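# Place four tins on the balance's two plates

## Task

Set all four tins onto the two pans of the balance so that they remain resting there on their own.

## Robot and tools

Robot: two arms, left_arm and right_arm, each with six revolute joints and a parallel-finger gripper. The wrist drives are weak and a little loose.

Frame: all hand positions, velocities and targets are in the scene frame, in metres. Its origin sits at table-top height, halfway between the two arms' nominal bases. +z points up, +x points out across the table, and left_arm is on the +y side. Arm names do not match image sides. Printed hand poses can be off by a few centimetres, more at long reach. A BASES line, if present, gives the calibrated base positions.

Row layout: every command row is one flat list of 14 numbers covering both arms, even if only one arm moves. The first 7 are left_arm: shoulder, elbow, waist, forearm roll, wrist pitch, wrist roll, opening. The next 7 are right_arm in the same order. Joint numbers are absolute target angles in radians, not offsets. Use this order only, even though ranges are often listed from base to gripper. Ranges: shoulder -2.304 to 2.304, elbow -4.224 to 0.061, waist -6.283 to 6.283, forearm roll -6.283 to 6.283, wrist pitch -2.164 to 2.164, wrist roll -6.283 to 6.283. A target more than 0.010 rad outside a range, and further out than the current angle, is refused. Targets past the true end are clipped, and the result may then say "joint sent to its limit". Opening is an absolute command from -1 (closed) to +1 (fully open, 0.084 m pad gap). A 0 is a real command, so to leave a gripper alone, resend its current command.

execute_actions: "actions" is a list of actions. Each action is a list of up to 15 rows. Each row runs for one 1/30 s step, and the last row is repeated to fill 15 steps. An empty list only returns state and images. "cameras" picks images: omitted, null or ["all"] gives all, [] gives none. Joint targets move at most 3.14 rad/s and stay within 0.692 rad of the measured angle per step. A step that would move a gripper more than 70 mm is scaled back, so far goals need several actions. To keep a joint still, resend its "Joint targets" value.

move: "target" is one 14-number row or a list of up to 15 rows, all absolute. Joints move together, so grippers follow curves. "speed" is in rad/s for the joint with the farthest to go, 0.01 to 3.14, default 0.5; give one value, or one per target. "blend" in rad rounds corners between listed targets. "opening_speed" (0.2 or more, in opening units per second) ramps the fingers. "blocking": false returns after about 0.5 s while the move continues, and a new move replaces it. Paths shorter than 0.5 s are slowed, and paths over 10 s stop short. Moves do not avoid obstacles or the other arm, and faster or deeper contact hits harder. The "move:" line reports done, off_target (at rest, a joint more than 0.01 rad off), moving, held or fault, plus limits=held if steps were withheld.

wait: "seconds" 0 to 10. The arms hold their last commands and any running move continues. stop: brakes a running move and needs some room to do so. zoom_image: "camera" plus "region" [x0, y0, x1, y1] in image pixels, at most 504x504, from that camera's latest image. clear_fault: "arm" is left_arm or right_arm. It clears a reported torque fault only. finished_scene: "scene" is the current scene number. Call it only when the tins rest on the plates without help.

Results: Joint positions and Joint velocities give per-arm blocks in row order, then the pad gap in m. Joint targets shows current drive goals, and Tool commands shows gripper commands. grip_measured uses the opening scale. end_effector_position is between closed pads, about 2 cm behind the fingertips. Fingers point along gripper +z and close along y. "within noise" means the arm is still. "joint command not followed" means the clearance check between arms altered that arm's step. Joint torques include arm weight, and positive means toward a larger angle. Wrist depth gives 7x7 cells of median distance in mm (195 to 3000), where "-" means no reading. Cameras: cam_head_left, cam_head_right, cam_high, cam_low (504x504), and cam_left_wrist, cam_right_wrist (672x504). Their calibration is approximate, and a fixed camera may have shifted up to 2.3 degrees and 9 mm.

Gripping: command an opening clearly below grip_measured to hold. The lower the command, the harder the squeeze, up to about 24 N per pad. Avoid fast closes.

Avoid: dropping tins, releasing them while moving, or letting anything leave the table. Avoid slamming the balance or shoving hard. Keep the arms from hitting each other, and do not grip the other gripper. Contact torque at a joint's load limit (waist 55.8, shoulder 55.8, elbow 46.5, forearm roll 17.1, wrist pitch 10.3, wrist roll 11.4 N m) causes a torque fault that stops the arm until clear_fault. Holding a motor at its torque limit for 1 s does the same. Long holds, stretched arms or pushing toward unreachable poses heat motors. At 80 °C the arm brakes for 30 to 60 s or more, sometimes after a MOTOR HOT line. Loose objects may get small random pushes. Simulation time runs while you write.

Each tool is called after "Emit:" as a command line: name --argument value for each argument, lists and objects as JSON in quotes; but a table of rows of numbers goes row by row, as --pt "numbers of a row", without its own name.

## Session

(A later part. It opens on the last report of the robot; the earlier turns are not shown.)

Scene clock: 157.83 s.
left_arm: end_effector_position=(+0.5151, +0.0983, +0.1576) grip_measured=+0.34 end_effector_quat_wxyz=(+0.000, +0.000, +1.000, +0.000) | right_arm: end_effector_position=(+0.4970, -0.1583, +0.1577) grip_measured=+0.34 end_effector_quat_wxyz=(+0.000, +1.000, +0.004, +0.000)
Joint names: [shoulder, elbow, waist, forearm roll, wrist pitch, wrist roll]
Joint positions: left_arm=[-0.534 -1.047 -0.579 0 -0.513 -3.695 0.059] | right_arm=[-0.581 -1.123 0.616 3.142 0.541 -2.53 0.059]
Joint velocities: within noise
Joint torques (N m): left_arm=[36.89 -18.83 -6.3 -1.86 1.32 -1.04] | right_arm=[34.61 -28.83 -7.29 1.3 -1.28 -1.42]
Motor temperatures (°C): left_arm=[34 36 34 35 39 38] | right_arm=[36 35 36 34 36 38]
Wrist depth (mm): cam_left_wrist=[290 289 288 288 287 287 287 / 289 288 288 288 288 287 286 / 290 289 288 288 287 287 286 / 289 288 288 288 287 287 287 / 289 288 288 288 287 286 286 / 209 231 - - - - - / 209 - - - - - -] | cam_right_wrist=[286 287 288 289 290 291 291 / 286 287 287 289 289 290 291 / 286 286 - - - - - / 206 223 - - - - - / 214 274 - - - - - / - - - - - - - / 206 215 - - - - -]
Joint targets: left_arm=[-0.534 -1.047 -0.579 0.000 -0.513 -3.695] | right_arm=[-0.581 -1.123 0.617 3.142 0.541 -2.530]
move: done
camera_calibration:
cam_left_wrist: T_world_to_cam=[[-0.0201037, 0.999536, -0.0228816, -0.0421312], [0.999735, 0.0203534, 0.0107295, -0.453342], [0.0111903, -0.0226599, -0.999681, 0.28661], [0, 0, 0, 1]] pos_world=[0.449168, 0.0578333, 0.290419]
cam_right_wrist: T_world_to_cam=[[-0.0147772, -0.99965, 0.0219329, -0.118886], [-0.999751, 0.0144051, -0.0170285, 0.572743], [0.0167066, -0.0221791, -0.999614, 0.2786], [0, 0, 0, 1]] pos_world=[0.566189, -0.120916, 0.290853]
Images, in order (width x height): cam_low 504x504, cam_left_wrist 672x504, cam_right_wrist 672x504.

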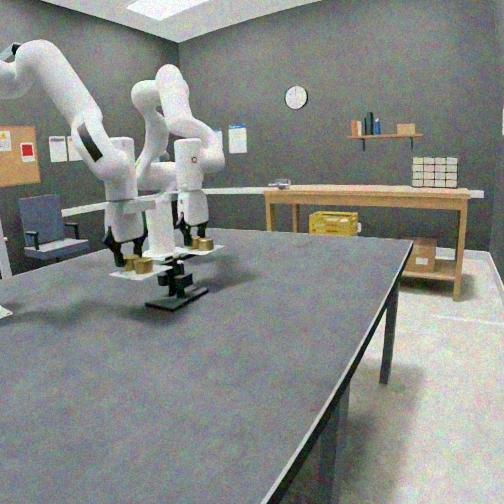

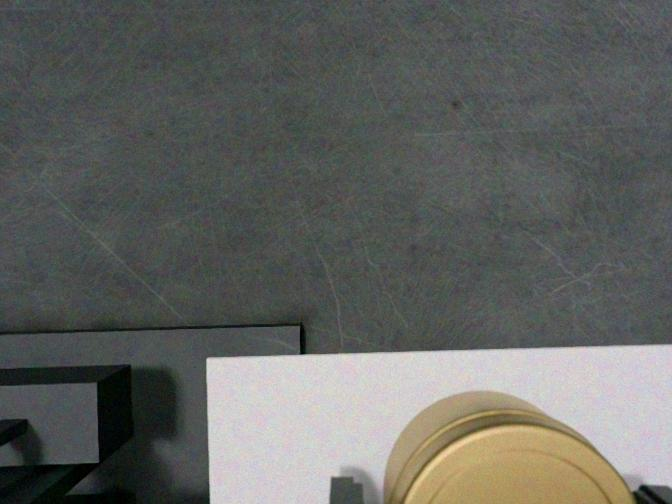

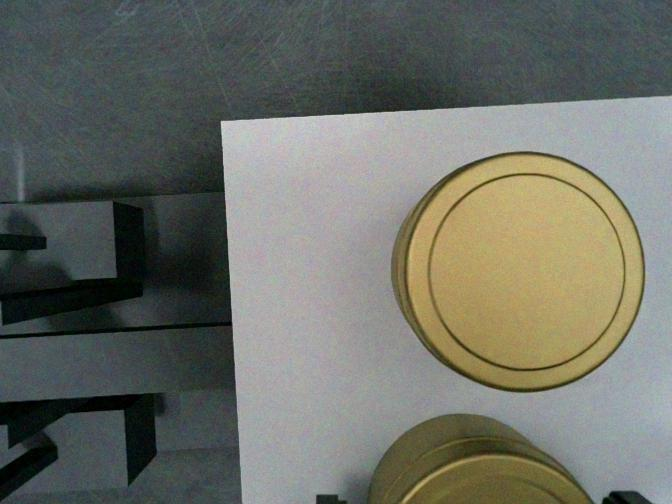

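Nearly level. Retract upward.

Emit:
move --pt "-0.5046 -1.0517 -0.579 0 -0.5471 -3.695 0.35 -0.5532 -1.1275 0.6165 3.1416 0.5743 -2.530 0.35" --pt "-0.4646 -1.0615 -0.579 0 -0.5969 -3.695 0.35 -0.5151 -1.1372 0.6165 3.1416 0.6221 -2.530 0.35" --pt "-0.4032 -1.2778 -0.535 0 -0.8746 -3.651 0.35 -0.3167 -1.1631 0.6186 3.1416 0.8464 -2.528 0.35" --speed '[0.05,0.1,0.4]'

Emit:
zoom_image --camera "cam_low" --region '[80, 180, 250, 330]'

Scene clock: 163.63 s.
left_arm: end_effector_position=(+0.5601, +0.1003, +0.3201) grip_measured=+0.34 end_effector_quat_wxyz=(+0.000, +0.000, +1.000, +0.000) | right_arm: end_effector_position=(+0.4782, -0.1703, +0.3201) grip_measured=+0.34 end_effector_quat_wxyz=(+0.000, +1.000, +0.004, +0.000)
Joint names: [shoulder, elbow, waist, forearm roll, wrist pitch, wrist roll]
Joint positions: left_arm=[-0.403 -1.278 -0.535 0 -0.874 -3.651 0.059] | right_arm=[-0.317 -1.163 0.619 3.142 0.846 -2.528 0.059]
Joint velocities: within noise
Joint torques (N m): left_arm=[57.94 -32.45 7.45 -1.48 -1.68 1.05] | right_arm=[51.55 -41.36 6.14 0.94 1.68 1.06]
Motor temperatures (°C): left_arm=[34 36 34 35 39 38] | right_arm=[36 35 36 34 36 38]
Wrist depth (mm): cam_left_wrist=[453 452 450 449 447 446 445 / 453 451 450 449 447 446 445 / 454 452 452 450 448 448 445 / 453 441 440 324 288 447 447 / 329 328 327 324 289 447 446 / 454 455 452 325 289 447 447 / 455 453 452 451 451 449 447] | cam_right_wrist=[453 452 454 454 455 457 454 / 451 451 453 454 453 455 455 / 450 450 450 325 325 452 454 / 449 437 327 324 290 452 454 / 436 345 326 323 324 452 451 / 446 449 446 288 323 449 450 / 446 447 448 448 449 450 449]
Joint targets: left_arm=[-0.403 -1.278 -0.535 0.000 -0.875 -3.651] | right_arm=[-0.317 -1.163 0.619 3.142 0.846 -2.528]
move: done
camera_calibration:
cam_left_wrist: T_world_to_cam=[[-0.0201044, 0.999536, -0.0228796, -0.039408], [0.999736, 0.0203517, 0.0106296, -0.500068], [0.0110903, -0.0226599, -0.999682, 0.448648], [0, 0, 0, 1]] pos_world=[0.494168, 0.0597333, 0.452919]
cam_right_wrist: T_world_to_cam=[[-0.0146773, -0.999652, 0.0219343, -0.134777], [-0.999753, 0.0143051, -0.0170274, 0.556873], [0.0167077, -0.0221788, -0.999614, 0.440985], [0, 0, 0, 1]] pos_world=[0.547389, -0.132916, 0.453253]

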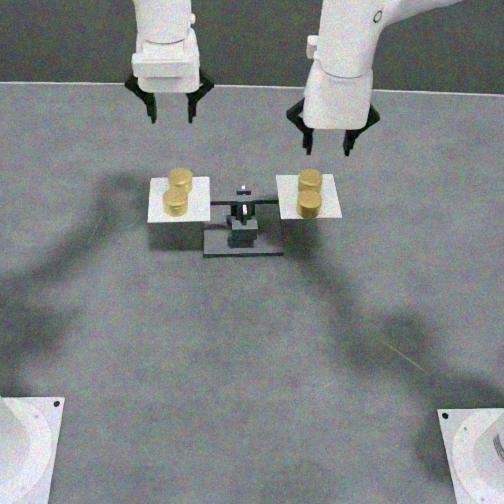

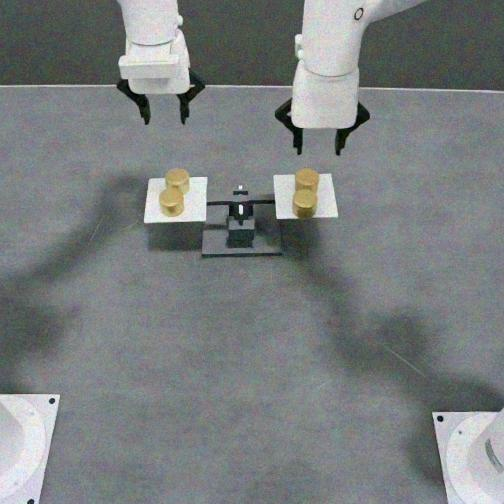

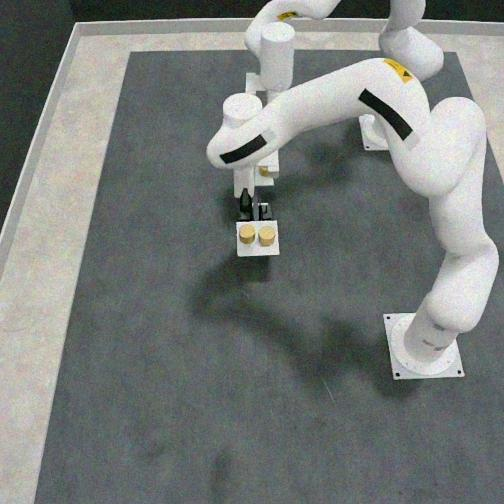

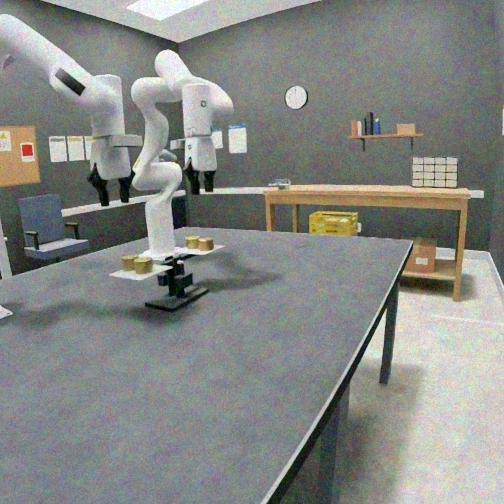

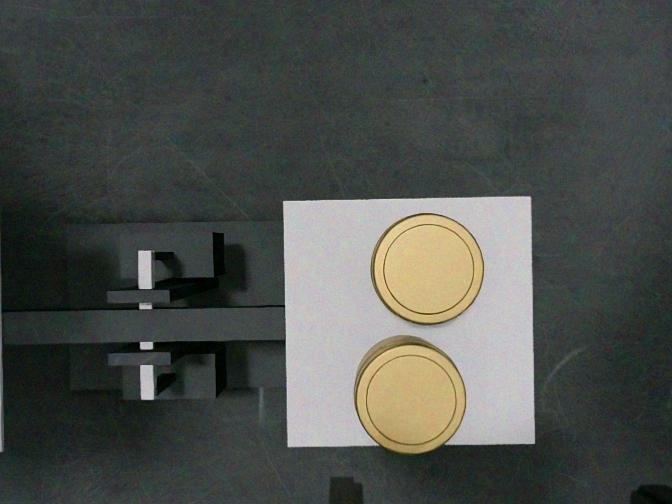

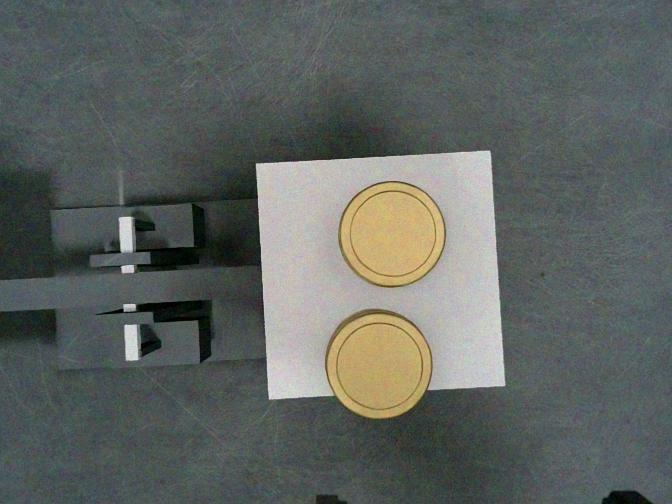

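Scaled by 2.965 from the camera's 504x504 image, which has a finer 720x720 frame.

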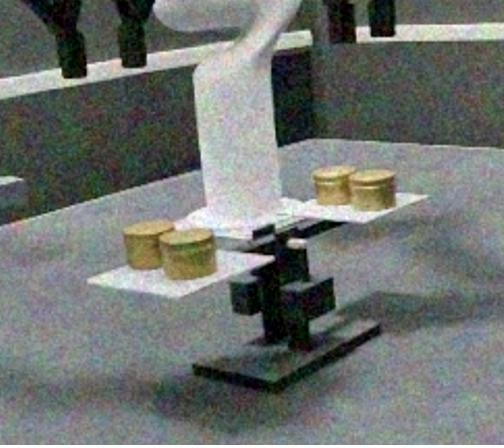

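Emit:
finished_scene --scene 1

The scene is finished: the task was done.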